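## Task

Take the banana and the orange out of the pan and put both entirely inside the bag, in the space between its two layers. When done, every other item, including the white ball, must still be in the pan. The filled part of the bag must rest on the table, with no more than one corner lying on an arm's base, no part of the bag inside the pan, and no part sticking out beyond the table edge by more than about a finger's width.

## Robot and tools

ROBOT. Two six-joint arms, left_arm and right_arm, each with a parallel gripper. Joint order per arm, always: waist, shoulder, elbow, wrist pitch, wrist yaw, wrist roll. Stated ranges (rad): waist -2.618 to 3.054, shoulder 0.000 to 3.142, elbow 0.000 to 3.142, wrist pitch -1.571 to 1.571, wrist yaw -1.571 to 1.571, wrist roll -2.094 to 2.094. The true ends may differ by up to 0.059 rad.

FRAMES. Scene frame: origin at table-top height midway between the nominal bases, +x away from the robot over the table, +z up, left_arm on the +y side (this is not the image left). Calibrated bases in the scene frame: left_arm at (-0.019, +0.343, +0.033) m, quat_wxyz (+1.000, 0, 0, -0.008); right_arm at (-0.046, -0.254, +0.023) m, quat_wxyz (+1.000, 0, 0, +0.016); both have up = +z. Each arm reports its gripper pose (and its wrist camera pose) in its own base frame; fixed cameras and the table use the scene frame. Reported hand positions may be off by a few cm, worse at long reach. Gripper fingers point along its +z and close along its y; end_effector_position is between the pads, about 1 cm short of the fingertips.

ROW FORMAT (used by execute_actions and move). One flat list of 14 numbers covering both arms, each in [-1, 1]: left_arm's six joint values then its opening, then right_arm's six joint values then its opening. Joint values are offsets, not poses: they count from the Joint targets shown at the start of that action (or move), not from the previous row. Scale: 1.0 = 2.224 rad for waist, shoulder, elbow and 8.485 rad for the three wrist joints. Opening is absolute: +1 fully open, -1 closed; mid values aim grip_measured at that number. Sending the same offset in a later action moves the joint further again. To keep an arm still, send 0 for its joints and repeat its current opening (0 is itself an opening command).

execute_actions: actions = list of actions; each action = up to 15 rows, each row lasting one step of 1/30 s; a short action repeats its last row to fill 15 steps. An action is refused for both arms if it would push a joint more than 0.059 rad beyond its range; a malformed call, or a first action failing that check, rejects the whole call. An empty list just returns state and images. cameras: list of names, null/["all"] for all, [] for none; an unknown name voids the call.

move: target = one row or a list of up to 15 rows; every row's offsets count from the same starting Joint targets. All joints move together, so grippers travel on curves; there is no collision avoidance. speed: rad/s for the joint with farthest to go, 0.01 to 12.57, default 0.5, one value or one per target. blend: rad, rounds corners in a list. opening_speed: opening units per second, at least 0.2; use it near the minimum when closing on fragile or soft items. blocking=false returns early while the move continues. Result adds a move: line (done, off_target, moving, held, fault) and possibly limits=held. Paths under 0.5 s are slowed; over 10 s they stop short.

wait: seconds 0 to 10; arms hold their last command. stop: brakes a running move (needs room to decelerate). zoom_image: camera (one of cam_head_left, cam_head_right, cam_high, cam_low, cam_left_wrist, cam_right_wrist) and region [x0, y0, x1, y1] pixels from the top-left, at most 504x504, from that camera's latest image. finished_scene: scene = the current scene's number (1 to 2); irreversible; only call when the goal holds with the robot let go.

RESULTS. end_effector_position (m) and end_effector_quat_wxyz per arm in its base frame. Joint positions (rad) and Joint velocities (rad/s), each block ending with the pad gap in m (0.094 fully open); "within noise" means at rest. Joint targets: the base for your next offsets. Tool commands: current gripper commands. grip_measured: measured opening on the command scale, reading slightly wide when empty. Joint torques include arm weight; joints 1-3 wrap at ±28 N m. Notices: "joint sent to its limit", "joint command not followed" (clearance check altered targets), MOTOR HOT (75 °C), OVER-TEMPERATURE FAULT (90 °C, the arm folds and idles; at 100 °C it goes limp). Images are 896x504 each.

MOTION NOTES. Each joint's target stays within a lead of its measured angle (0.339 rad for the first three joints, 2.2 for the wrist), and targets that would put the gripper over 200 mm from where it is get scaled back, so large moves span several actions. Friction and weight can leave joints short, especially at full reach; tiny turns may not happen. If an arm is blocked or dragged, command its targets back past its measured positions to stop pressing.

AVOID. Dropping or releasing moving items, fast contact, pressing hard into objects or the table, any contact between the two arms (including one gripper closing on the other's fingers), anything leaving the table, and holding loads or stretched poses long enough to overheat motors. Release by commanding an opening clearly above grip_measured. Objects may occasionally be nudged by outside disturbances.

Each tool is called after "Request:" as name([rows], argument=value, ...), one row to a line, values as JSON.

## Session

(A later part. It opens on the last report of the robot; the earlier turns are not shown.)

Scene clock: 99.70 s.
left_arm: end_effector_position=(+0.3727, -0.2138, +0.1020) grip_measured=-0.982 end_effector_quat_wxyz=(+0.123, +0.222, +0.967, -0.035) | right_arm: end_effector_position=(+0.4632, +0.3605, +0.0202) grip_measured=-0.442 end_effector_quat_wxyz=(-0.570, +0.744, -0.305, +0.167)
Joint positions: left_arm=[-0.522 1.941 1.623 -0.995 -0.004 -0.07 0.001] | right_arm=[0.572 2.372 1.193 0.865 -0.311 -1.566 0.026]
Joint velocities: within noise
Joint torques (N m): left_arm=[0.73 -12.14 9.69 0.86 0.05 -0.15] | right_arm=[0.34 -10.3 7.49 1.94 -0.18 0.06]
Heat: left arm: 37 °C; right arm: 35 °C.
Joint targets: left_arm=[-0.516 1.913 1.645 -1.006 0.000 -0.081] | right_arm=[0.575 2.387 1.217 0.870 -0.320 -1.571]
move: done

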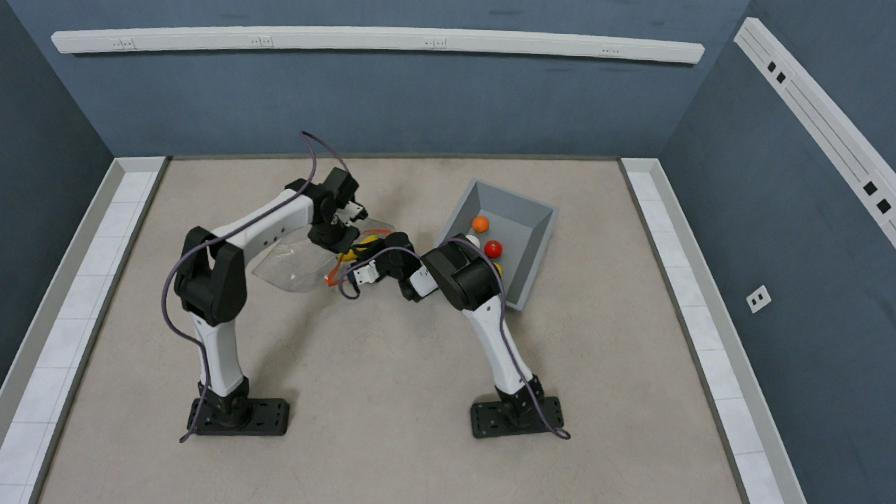

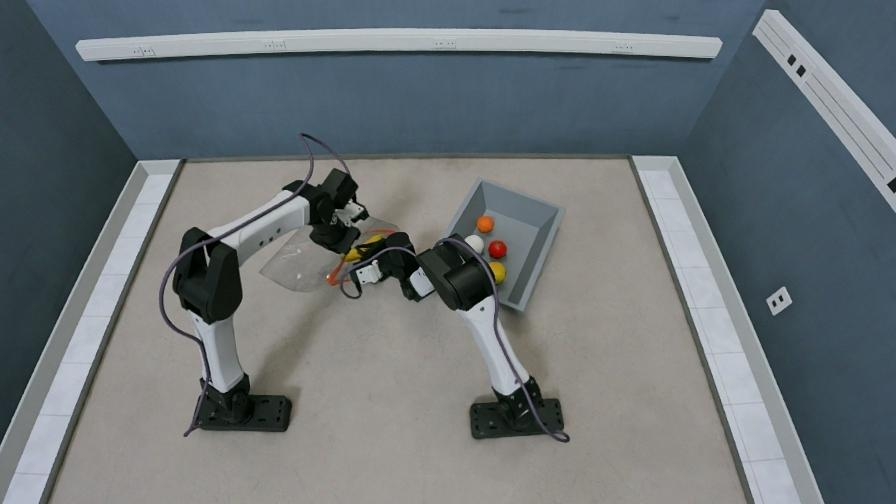

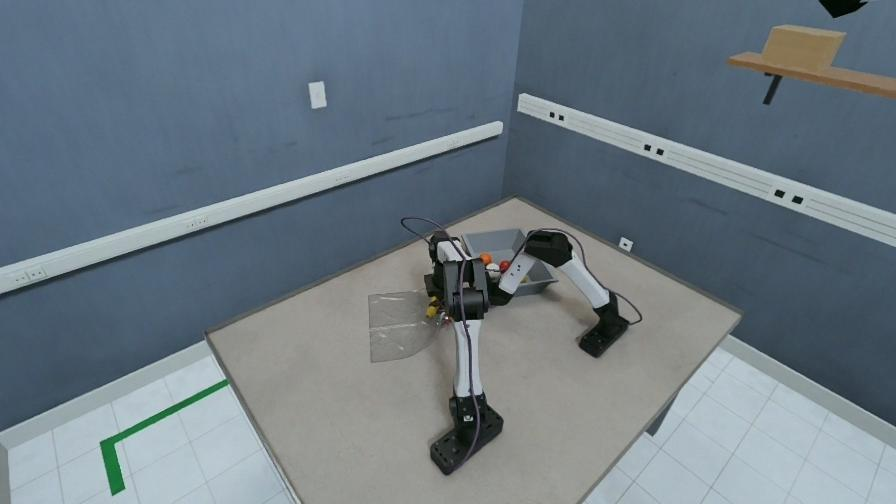

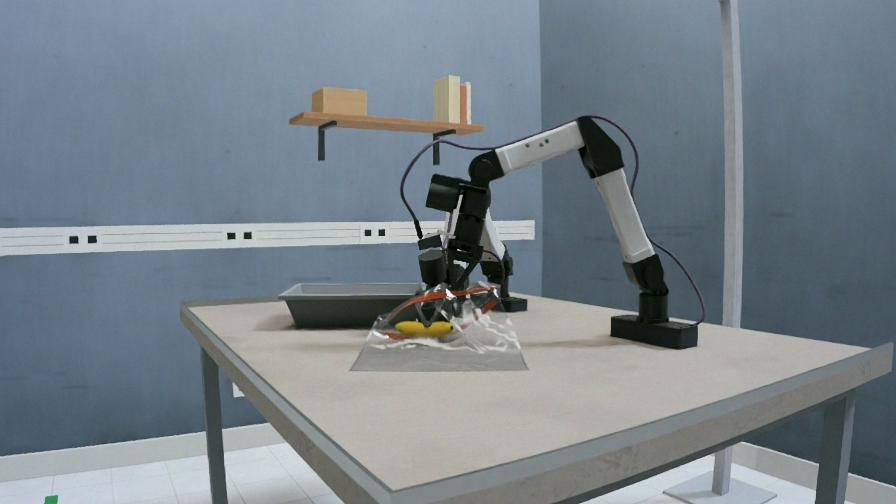

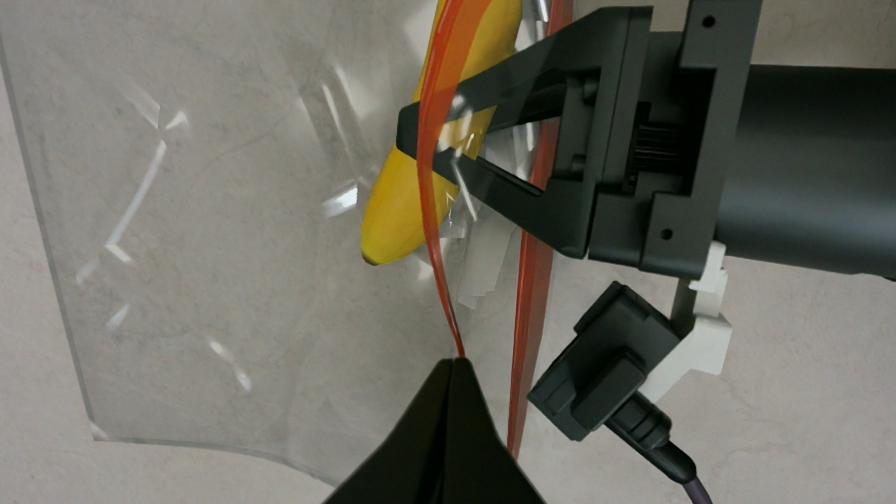

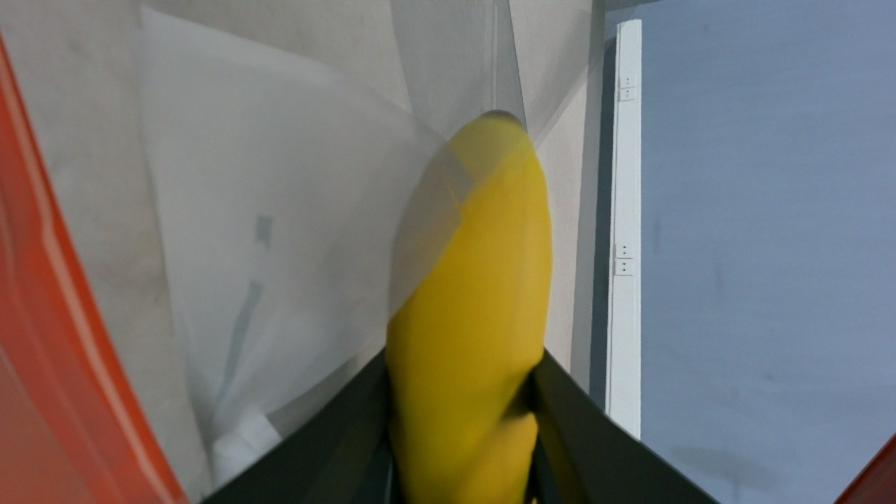

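Request:
move([
  [0,0,0,0,0,0,-1,0,0.013,0,0,0,0,-0.6],
  [0,0,0,0,0,0,-1,0,0.013,0,0,0,0,-0.1],
], speed=0.15, opening_speed=0.3)

Request:
zoom_image(camera="cam_low", region=[280, 230, 580, 390])

Scene clock: 102.77 s.
left_arm: end_effector_position=(+0.3727, -0.2138, +0.1020) grip_measured=-0.982 end_effector_quat_wxyz=(+0.123, +0.222, +0.967, -0.035) | right_arm: end_effector_position=(+0.4633, +0.3606, +0.0129) grip_measured=-0.102 end_effector_quat_wxyz=(-0.568, +0.746, -0.305, +0.166)
Joint positions: left_arm=[-0.522 1.941 1.623 -0.995 -0.004 -0.07 0.001] | right_arm=[0.572 2.392 1.198 0.872 -0.311 -1.568 0.042]
Joint velocities: within noise
Joint torques (N m): left_arm=[0.7 -12.05 9.69 0.86 0.05 -0.14] | right_arm=[0.31 -9.51 6.93 1.84 -0.17 0.08]
Heat: left arm: 37 °C; right arm: 35 °C.
Joint targets: left_arm=[-0.516 1.913 1.645 -1.006 0.000 -0.081] | right_arm=[0.575 2.415 1.216 0.870 -0.320 -1.571]
move: done

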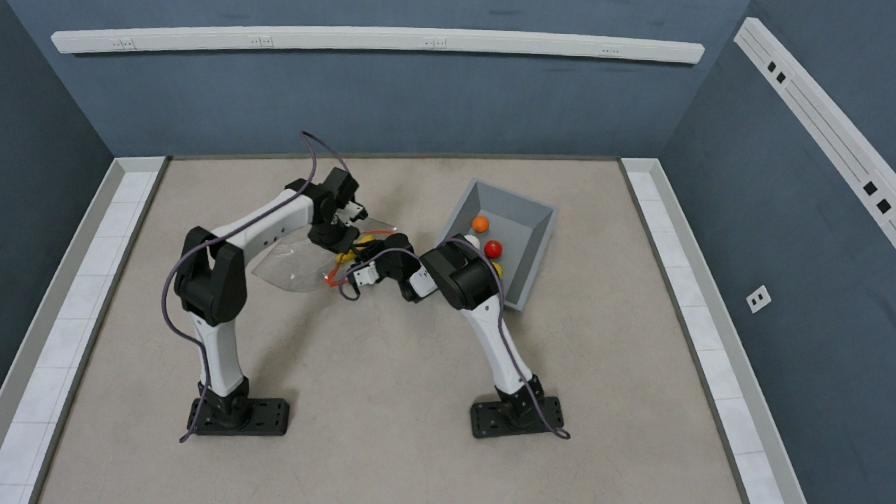

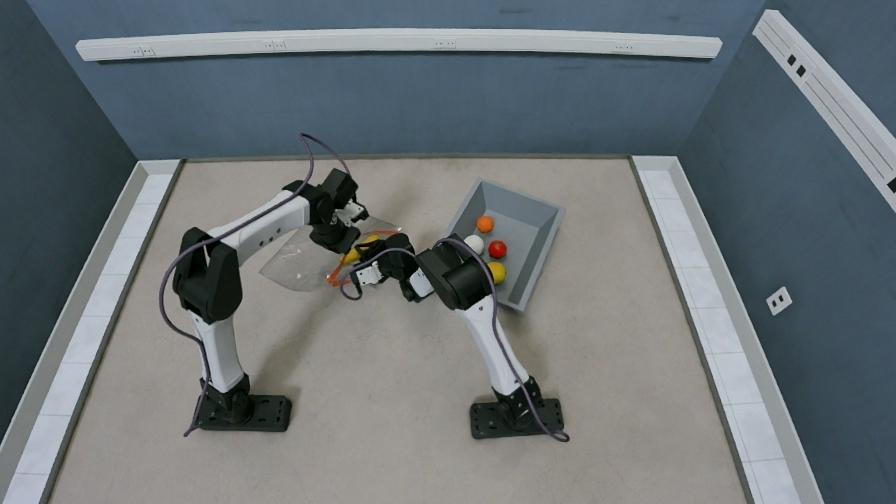

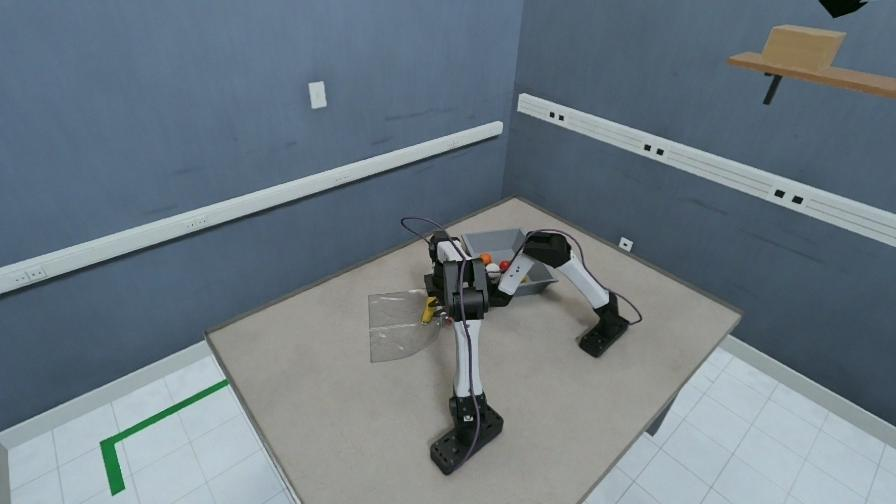

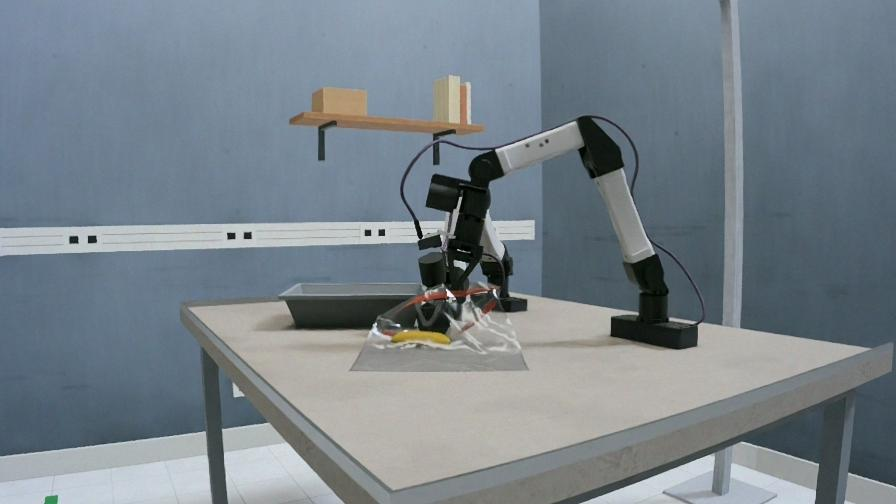

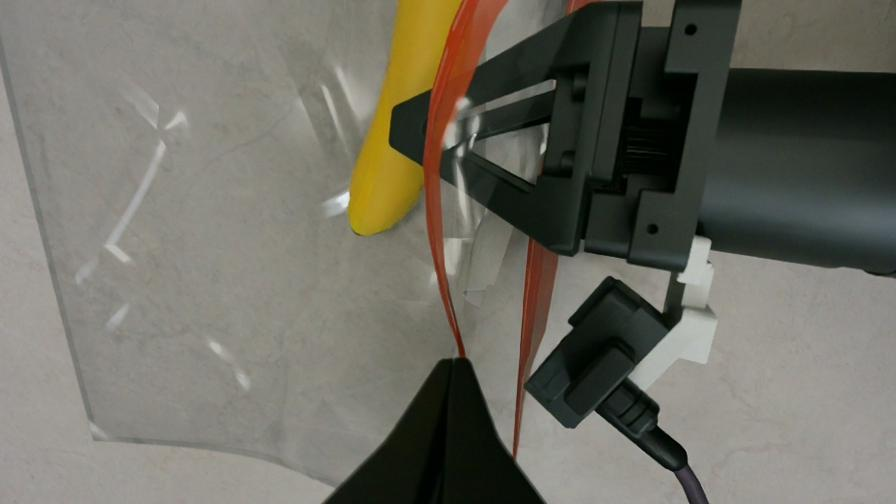

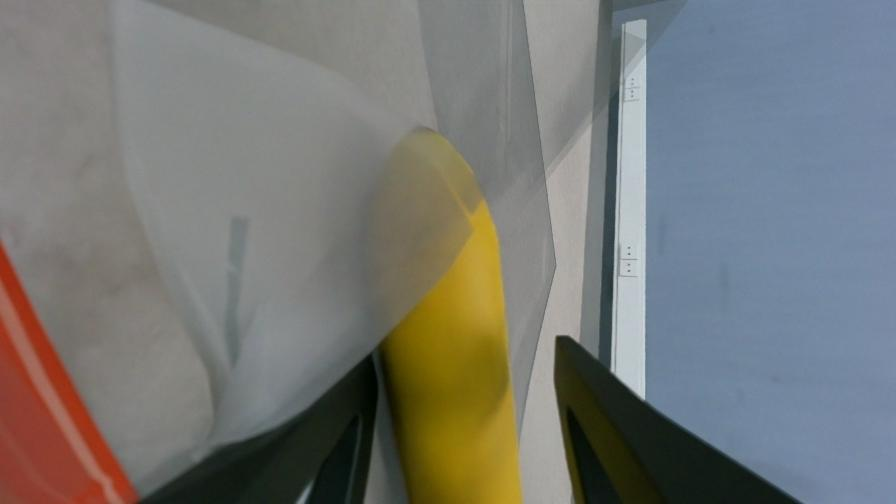

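Scaled by 1.680 from the camera's 896x504 image, which has a finer 1280x720 frame.

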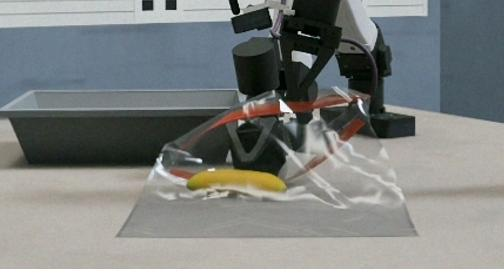

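Request:
move([
  [0,0,0,0,0,0,-1,0,-0.013,0,0,0,0,-0.1],
  [0,0,0,0,0,0,-1,-0.004,-0.098,-0.1434,0.0153,0,0,-0.1],
  [0,0,0,0,0,0,-1,-0.004,-0.2104,-0.2806,0.0219,0,0,-0.1],
  [0,0,0,0,0,0,-1,-0.004,-0.6093,-0.205,-0.1497,0.0377,0.1,-0.1],
  [0,0,0,0,0,0,-1,-0.2451,-0.3772,0.2558,-0.245,0.0377,0.1851,0.4],
], speed=[0.2,0.3,0.4,1.0,1.0], blend=[0.02,0.03,0.05,0.1,0])

Request:
zoom_image(camera="cam_head_left", region=[230, 140, 530, 340])

Request:
zoom_image(camera="cam_low", region=[280, 230, 580, 390])

Scene clock: 109.13 s.
left_arm: end_effector_position=(+0.3727, -0.2138, +0.1020) grip_measured=-0.982 end_effector_quat_wxyz=(+0.123, +0.222, +0.967, -0.035) | right_arm: end_effector_position=(+0.3767, +0.0134, +0.2742) grip_measured=+0.399 end_effector_quat_wxyz=(+0.273, -0.021, +0.962, +0.006)
Joint positions: left_arm=[-0.522 1.941 1.623 -0.995 -0.004 -0.07 0.001] | right_arm=[0.033 1.565 1.758 -1.209 -0.005 -0.008 0.066]
Joint velocities: within noise
Joint torques (N m): left_arm=[0.69 -12.12 9.68 0.87 0.05 -0.14] | right_arm=[-0.35 -5.35 9.1 1.27 0.02 0.13]
Heat: left arm: 38 °C; right arm: 36 °C.
Joint targets: left_arm=[-0.516 1.913 1.645 -1.006 0.000 -0.081] | right_arm=[0.029 1.576 1.786 -1.209 0.000 -0.001]
move: done; blend cut to 0.0145 rad at target 1

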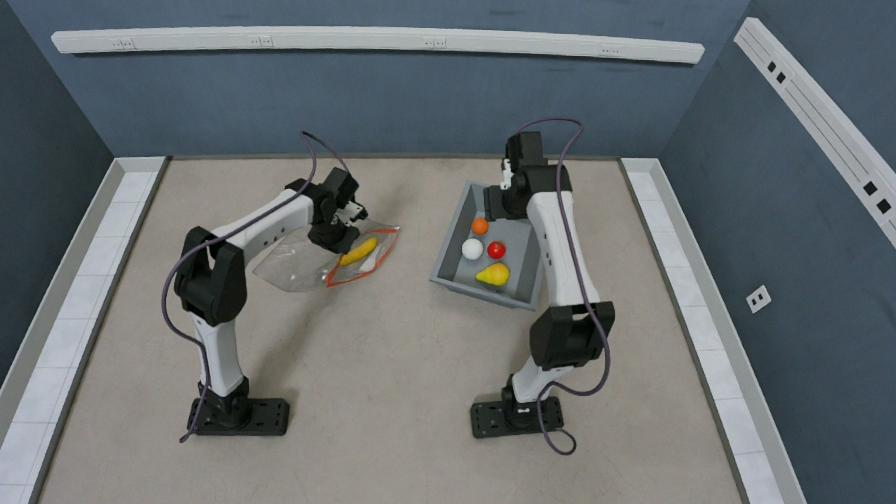

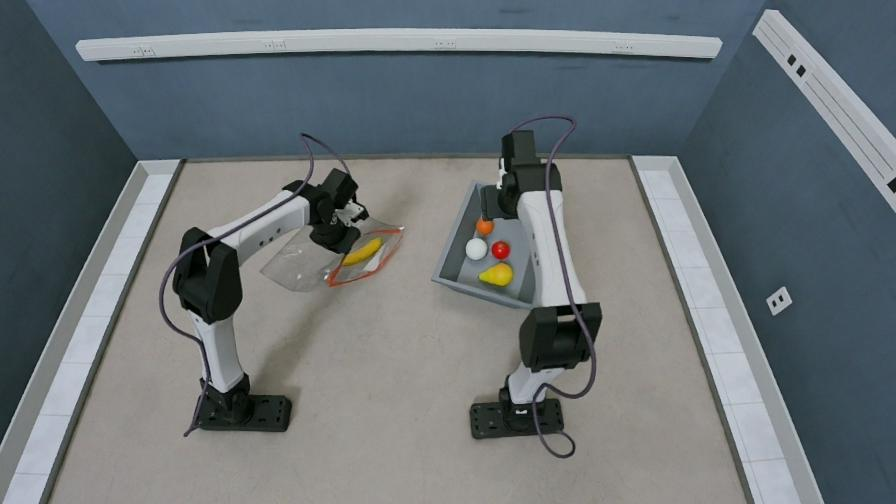

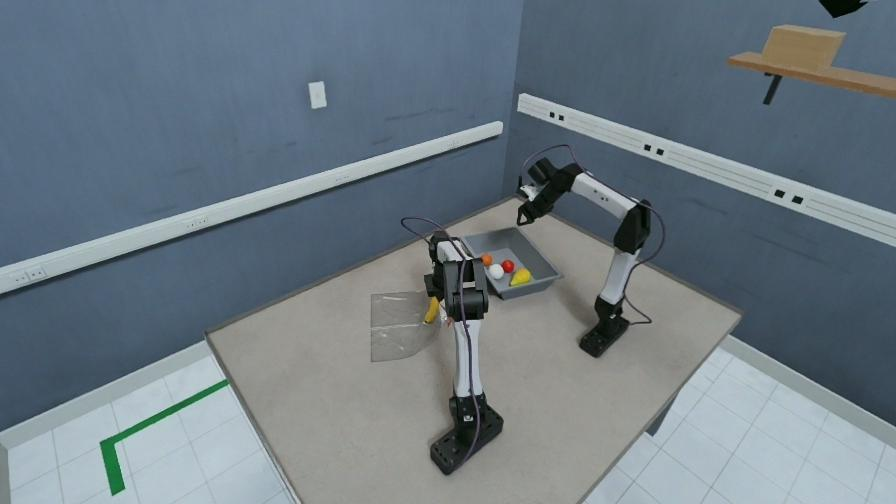

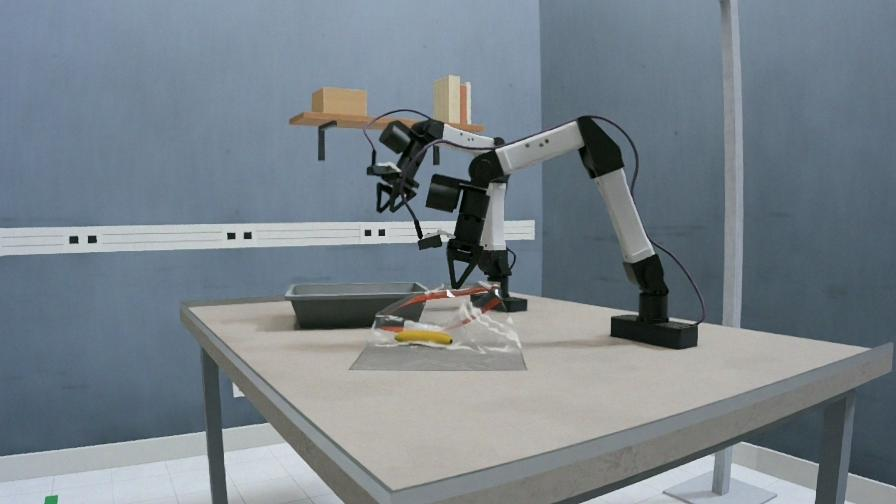

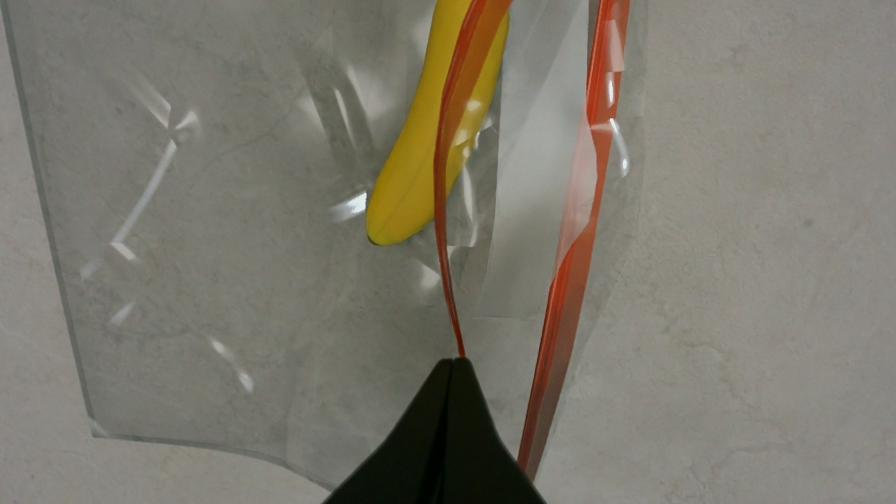

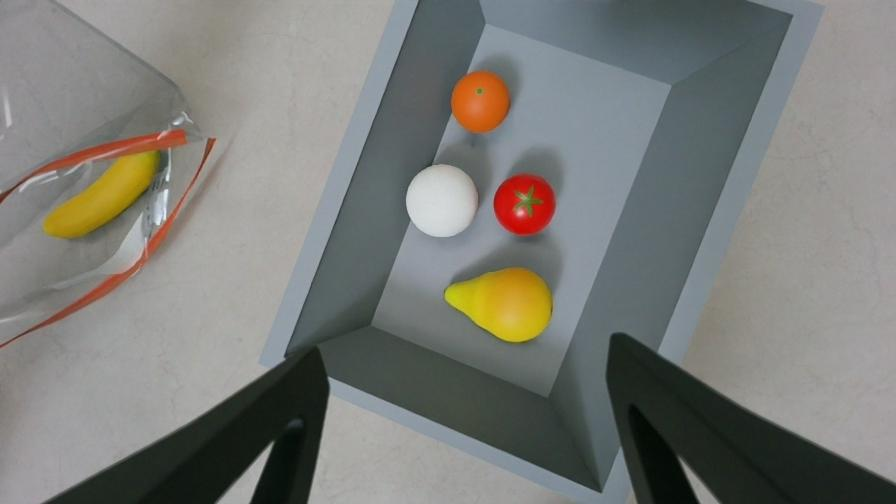

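Scaled by 1.680 from the camera's 896x504 image, which has a finer 1280x720 frame.

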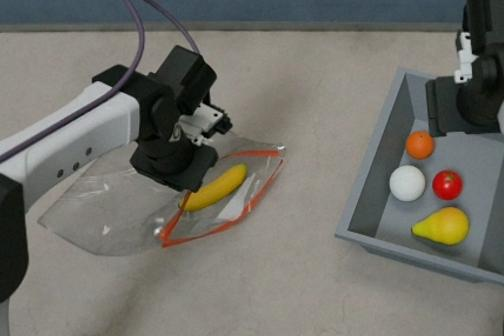

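Scaled by 1.680 from the camera's 896x504 image, which has a finer 1280x720 frame.

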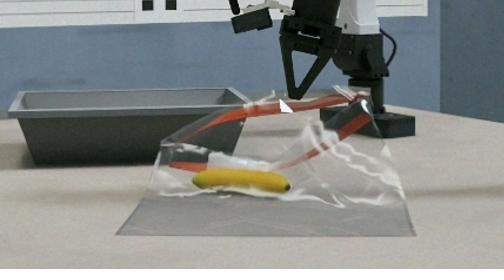

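Request:
move(target=[0,0,0,0,0,0,-1,-0.0164,0.4042,0.3093,-0.0106,0,-0.1413,0.4], speed=0.8)

Request:
zoom_image(camera="cam_head_left", region=[400, 140, 600, 320])

Scene clock: 112.53 s.
left_arm: end_effector_position=(+0.3727, -0.2138, +0.1020) grip_measured=-0.982 end_effector_quat_wxyz=(+0.123, +0.222, +0.967, -0.035) | right_arm: end_effector_position=(+0.5343, +0.0007, +0.0940) grip_measured=+0.399 end_effector_quat_wxyz=(+0.105, -0.557, +0.821, -0.069)
Joint positions: left_arm=[-0.522 1.941 1.623 -0.995 -0.004 -0.07 0.001] | right_arm=[0 2.47 2.447 -1.296 -0.005 -1.192 0.066]
Joint velocities: within noise
Joint torques (N m): left_arm=[0.7 -12.11 9.7 0.87 0.04 -0.14] | right_arm=[-0.65 -12.77 8.85 0.71 -0.04 -0.03]
Heat: left arm: 38 °C; right arm: 36 °C.
Joint targets: left_arm=[-0.516 1.913 1.645 -1.006 0.000 -0.081] | right_arm=[-0.007 2.475 2.474 -1.298 0.000 -1.200]
move: done

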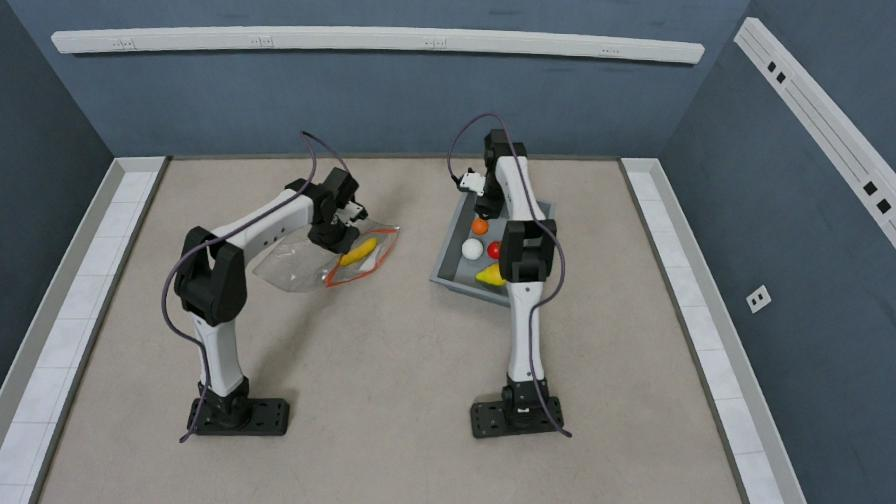

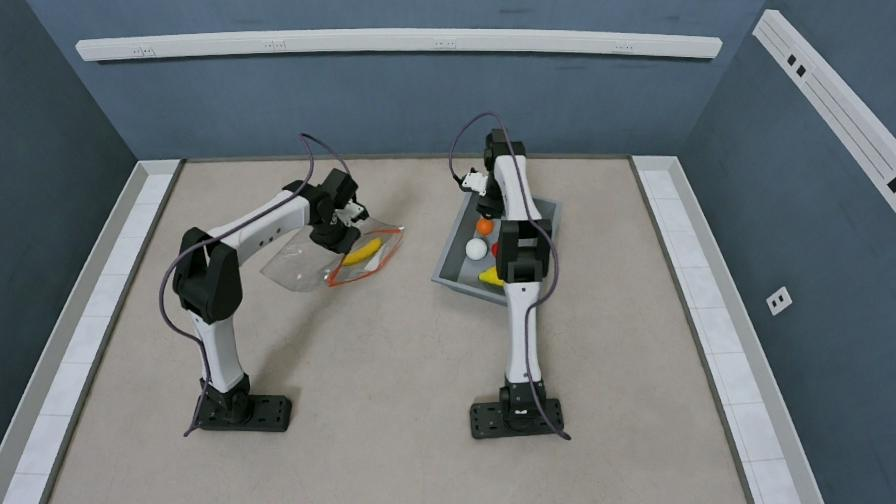

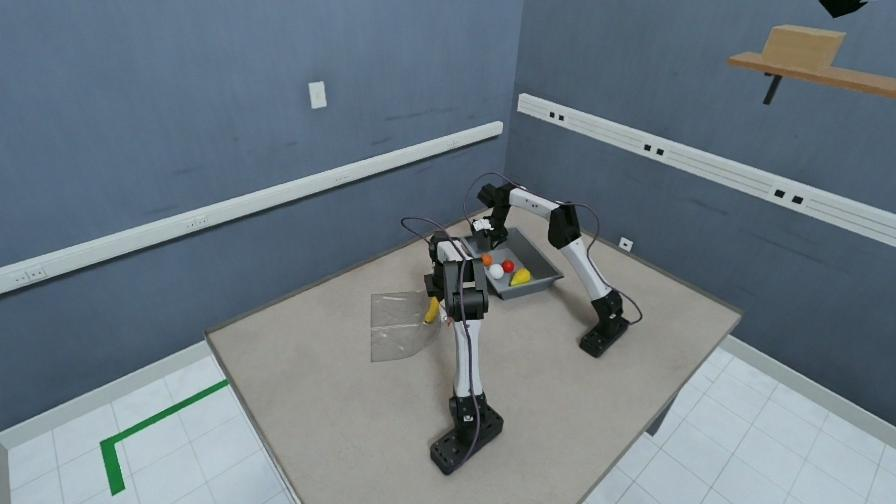

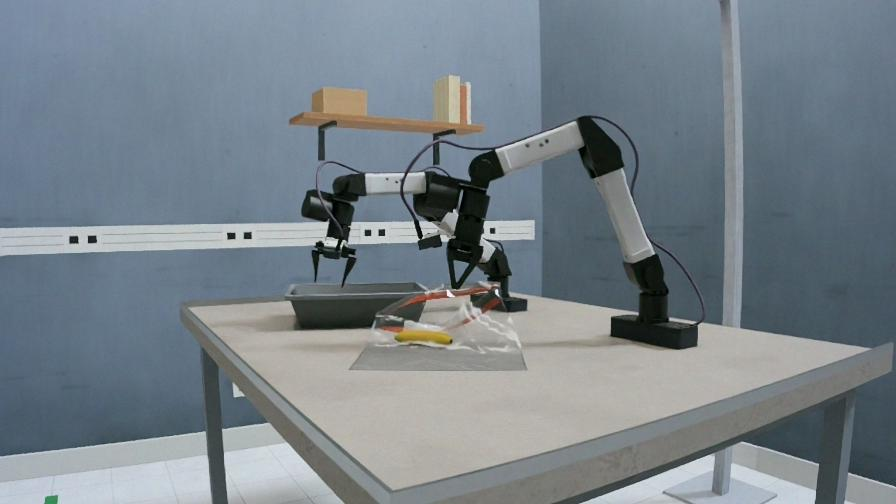

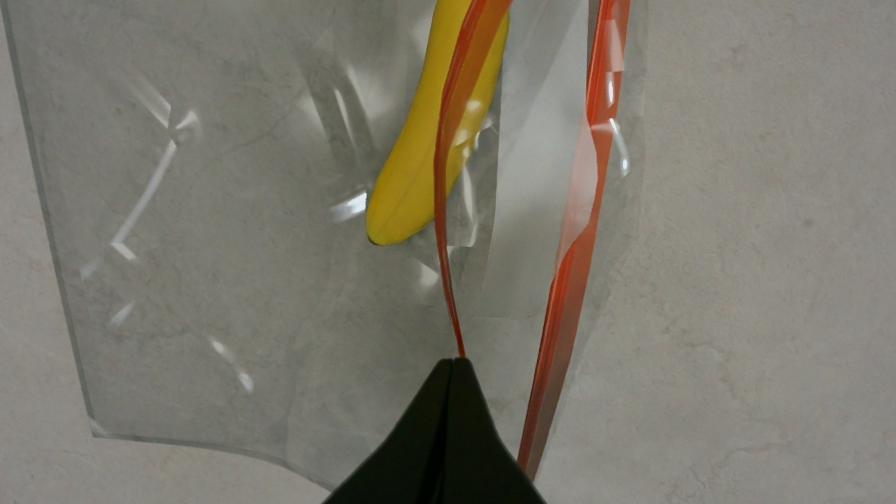

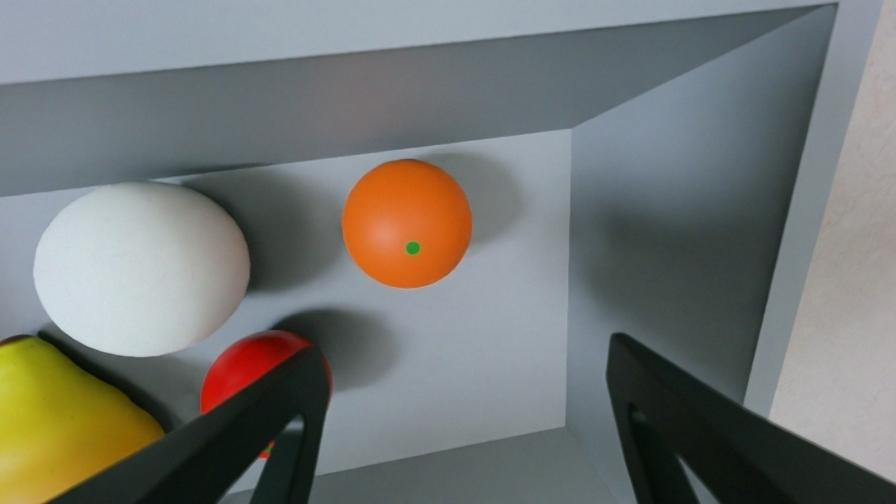

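Scaled by 2.520 from the camera's 896x504 image, which has a finer 1280x720 frame.

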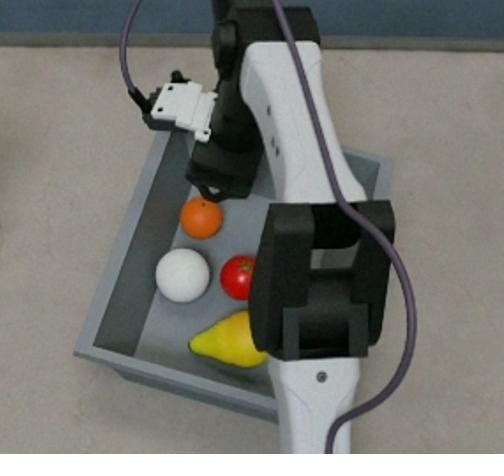

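Request:
move(target=[0,0,0,0,0,0,-1,0.0085,-0.0129,-0.1815,0.0442,0,0,0.4], speed=0.3, cameras=["cam_head_left","cam_right_wrist"])

Request:
zoom_image(camera="cam_head_left", region=[400, 140, 600, 320])

Scene clock: 114.87 s.
left_arm: end_effector_position=(+0.3727, -0.2138, +0.1020) grip_measured=-0.982 end_effector_quat_wxyz=(+0.123, +0.222, +0.967, -0.035) | right_arm: end_effector_position=(+0.5385, +0.0069, +0.0047) grip_measured=+0.399 end_effector_quat_wxyz=(+0.112, -0.561, +0.818, -0.062)
Joint positions: left_arm=[-0.522 1.941 1.623 -0.995 -0.004 -0.07 0.001] | right_arm=[0.005 2.468 2.087 -0.932 -0.023 -1.193 0.066]
Joint velocities: within noise
Joint torques (N m): left_arm=[0.7 -12.07 9.66 0.87 0.04 -0.14] | right_arm=[0.64 -15.13 4.94 0.83 0.13 -0.01]
Heat: left arm: 39 °C; right arm: 37 °C.
Joint targets: left_arm=[-0.516 1.913 1.645 -1.006 0.000 -0.081] | right_arm=[0.012 2.447 2.070 -0.924 0.000 -1.200]
move: done
Images, in order (width x height): cam_head_left 896x504, cam_right_wrist 896x504.

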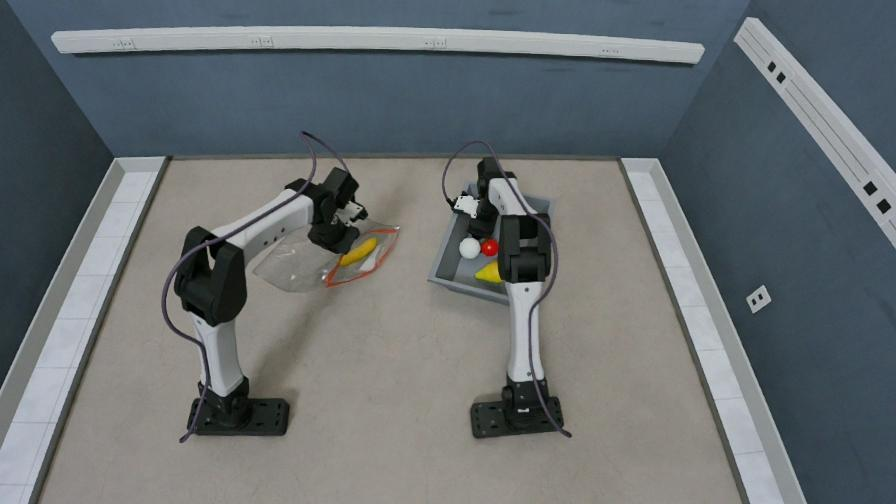

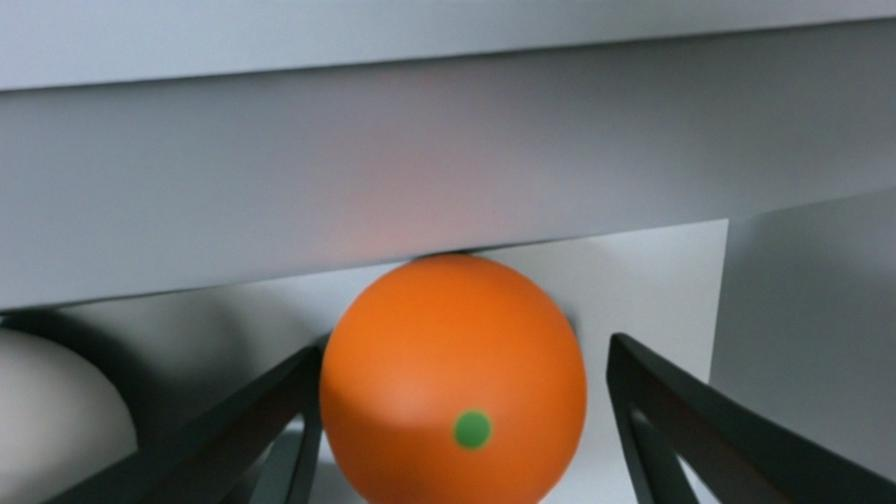

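Scaled by 2.520 from the camera's 896x504 image, which has a finer 1280x720 frame.

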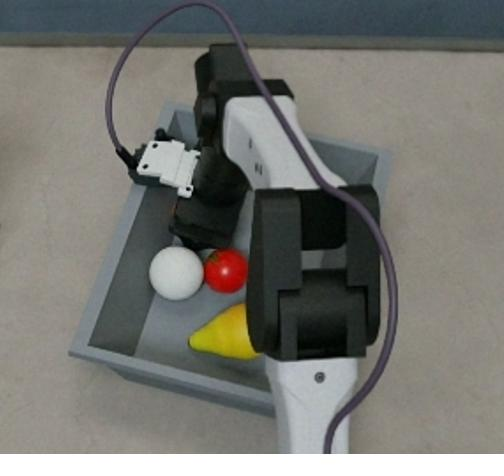

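Request:
move(target=[0,0,0,0,0,0,-1,0,0,0,0,0,0,-0.2], opening_speed=0.4, cameras=["cam_right_wrist"])

Scene clock: 117.20 s.
left_arm: end_effector_position=(+0.3727, -0.2138, +0.1020) grip_measured=-0.982 end_effector_quat_wxyz=(+0.123, +0.222, +0.967, -0.035) | right_arm: end_effector_position=(+0.5388, +0.0069, +0.0048) grip_measured=-0.191 end_effector_quat_wxyz=(+0.113, -0.561, +0.818, -0.063)
Joint positions: left_arm=[-0.522 1.941 1.623 -0.995 -0.004 -0.07 0.001] | right_arm=[0.005 2.468 2.087 -0.931 -0.023 -1.194 0.038]
Joint velocities: within noise
Joint torques (N m): left_arm=[0.73 -12.1 9.74 0.87 0.05 -0.13] | right_arm=[0.61 -15.19 4.89 0.82 0.13 0]
Heat: left arm: 39 °C; right arm: 38 °C.
Joint targets: left_arm=[-0.516 1.913 1.645 -1.006 0.000 -0.081] | right_arm=[0.012 2.447 2.070 -0.924 0.000 -1.200]
move: done
Images, in order (width x height): cam_right_wrist 896x504.

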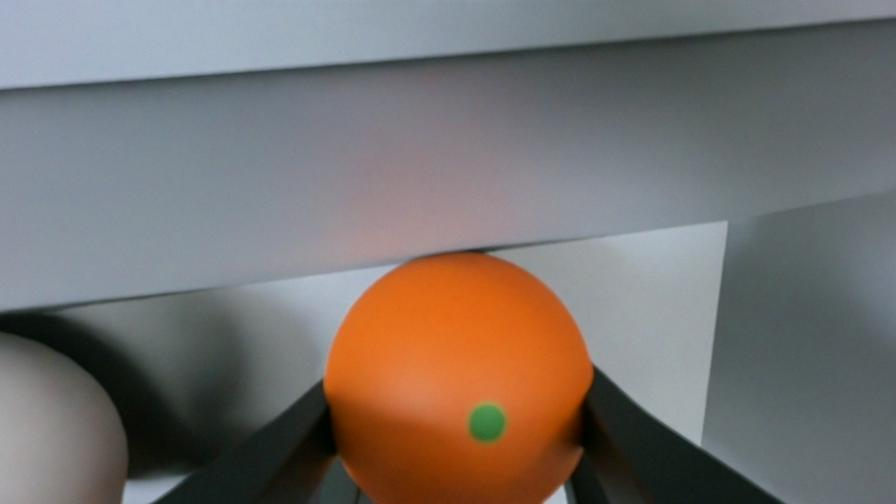

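Request:
move([
  [0,0,0,0,0,0,-1,0,0,0,0,0,0,-0.35],
  [0,0,0,0,0,0,-1,0,0.0129,0.1815,-0.0442,0,0,-0.35],
], opening_speed=0.4, speed=0.3, cameras=["cam_head_left","cam_right_wrist"])

Scene clock: 120.10 s.
left_arm: end_effector_position=(+0.3727, -0.2138, +0.1020) grip_measured=-0.982 end_effector_quat_wxyz=(+0.123, +0.222, +0.967, -0.035) | right_arm: end_effector_position=(+0.5348, +0.0043, +0.0955) grip_measured=-0.203 end_effector_quat_wxyz=(+0.108, -0.560, +0.818, -0.068)
Joint positions: left_arm=[-0.522 1.941 1.623 -0.995 -0.004 -0.07 0.001] | right_arm=[0.005 2.468 2.449 -1.295 -0.008 -1.194 0.037]
Joint velocities: within noise
Joint torques (N m): left_arm=[0.73 -12.15 9.73 0.87 0.04 -0.14] | right_arm=[0.62 -12.57 8.73 0.69 -0.01 0]
Heat: left arm: 39 °C; right arm: 40 °C.
Joint targets: left_arm=[-0.516 1.913 1.645 -1.006 0.000 -0.081] | right_arm=[0.012 2.475 2.474 -1.299 0.000 -1.200]
move: done
Images, in order (width x height): cam_head_left 896x504, cam_right_wrist 896x504.

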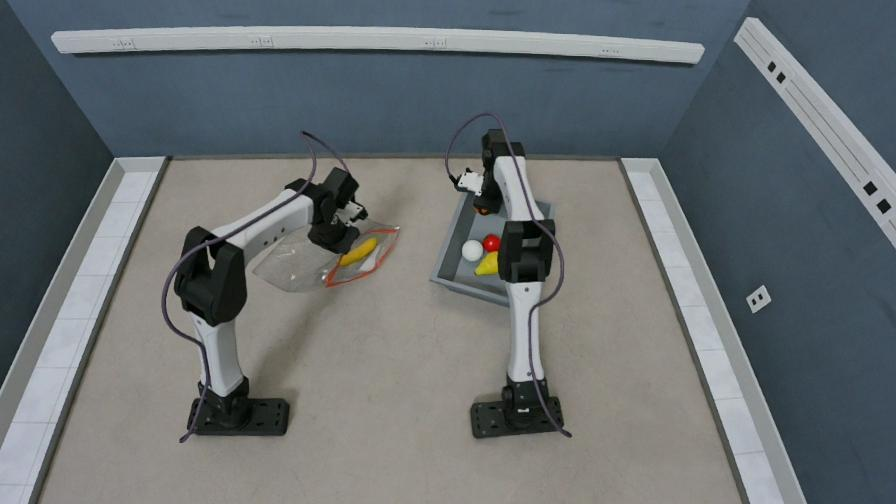

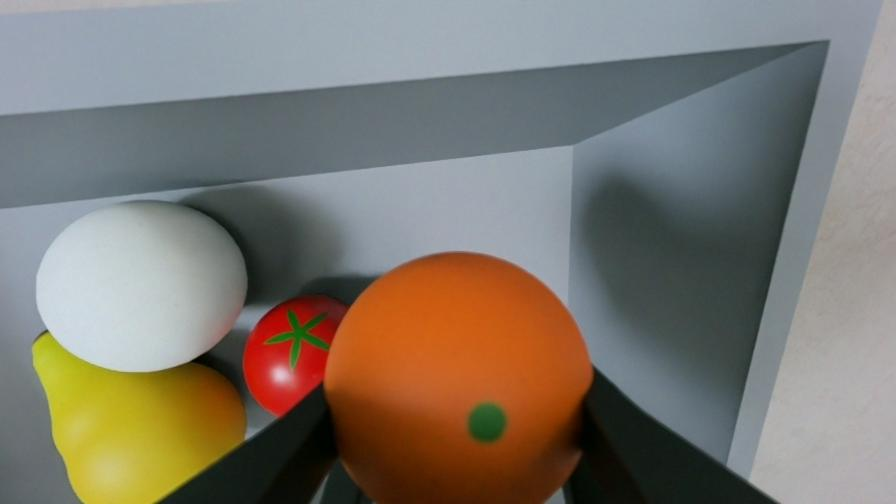

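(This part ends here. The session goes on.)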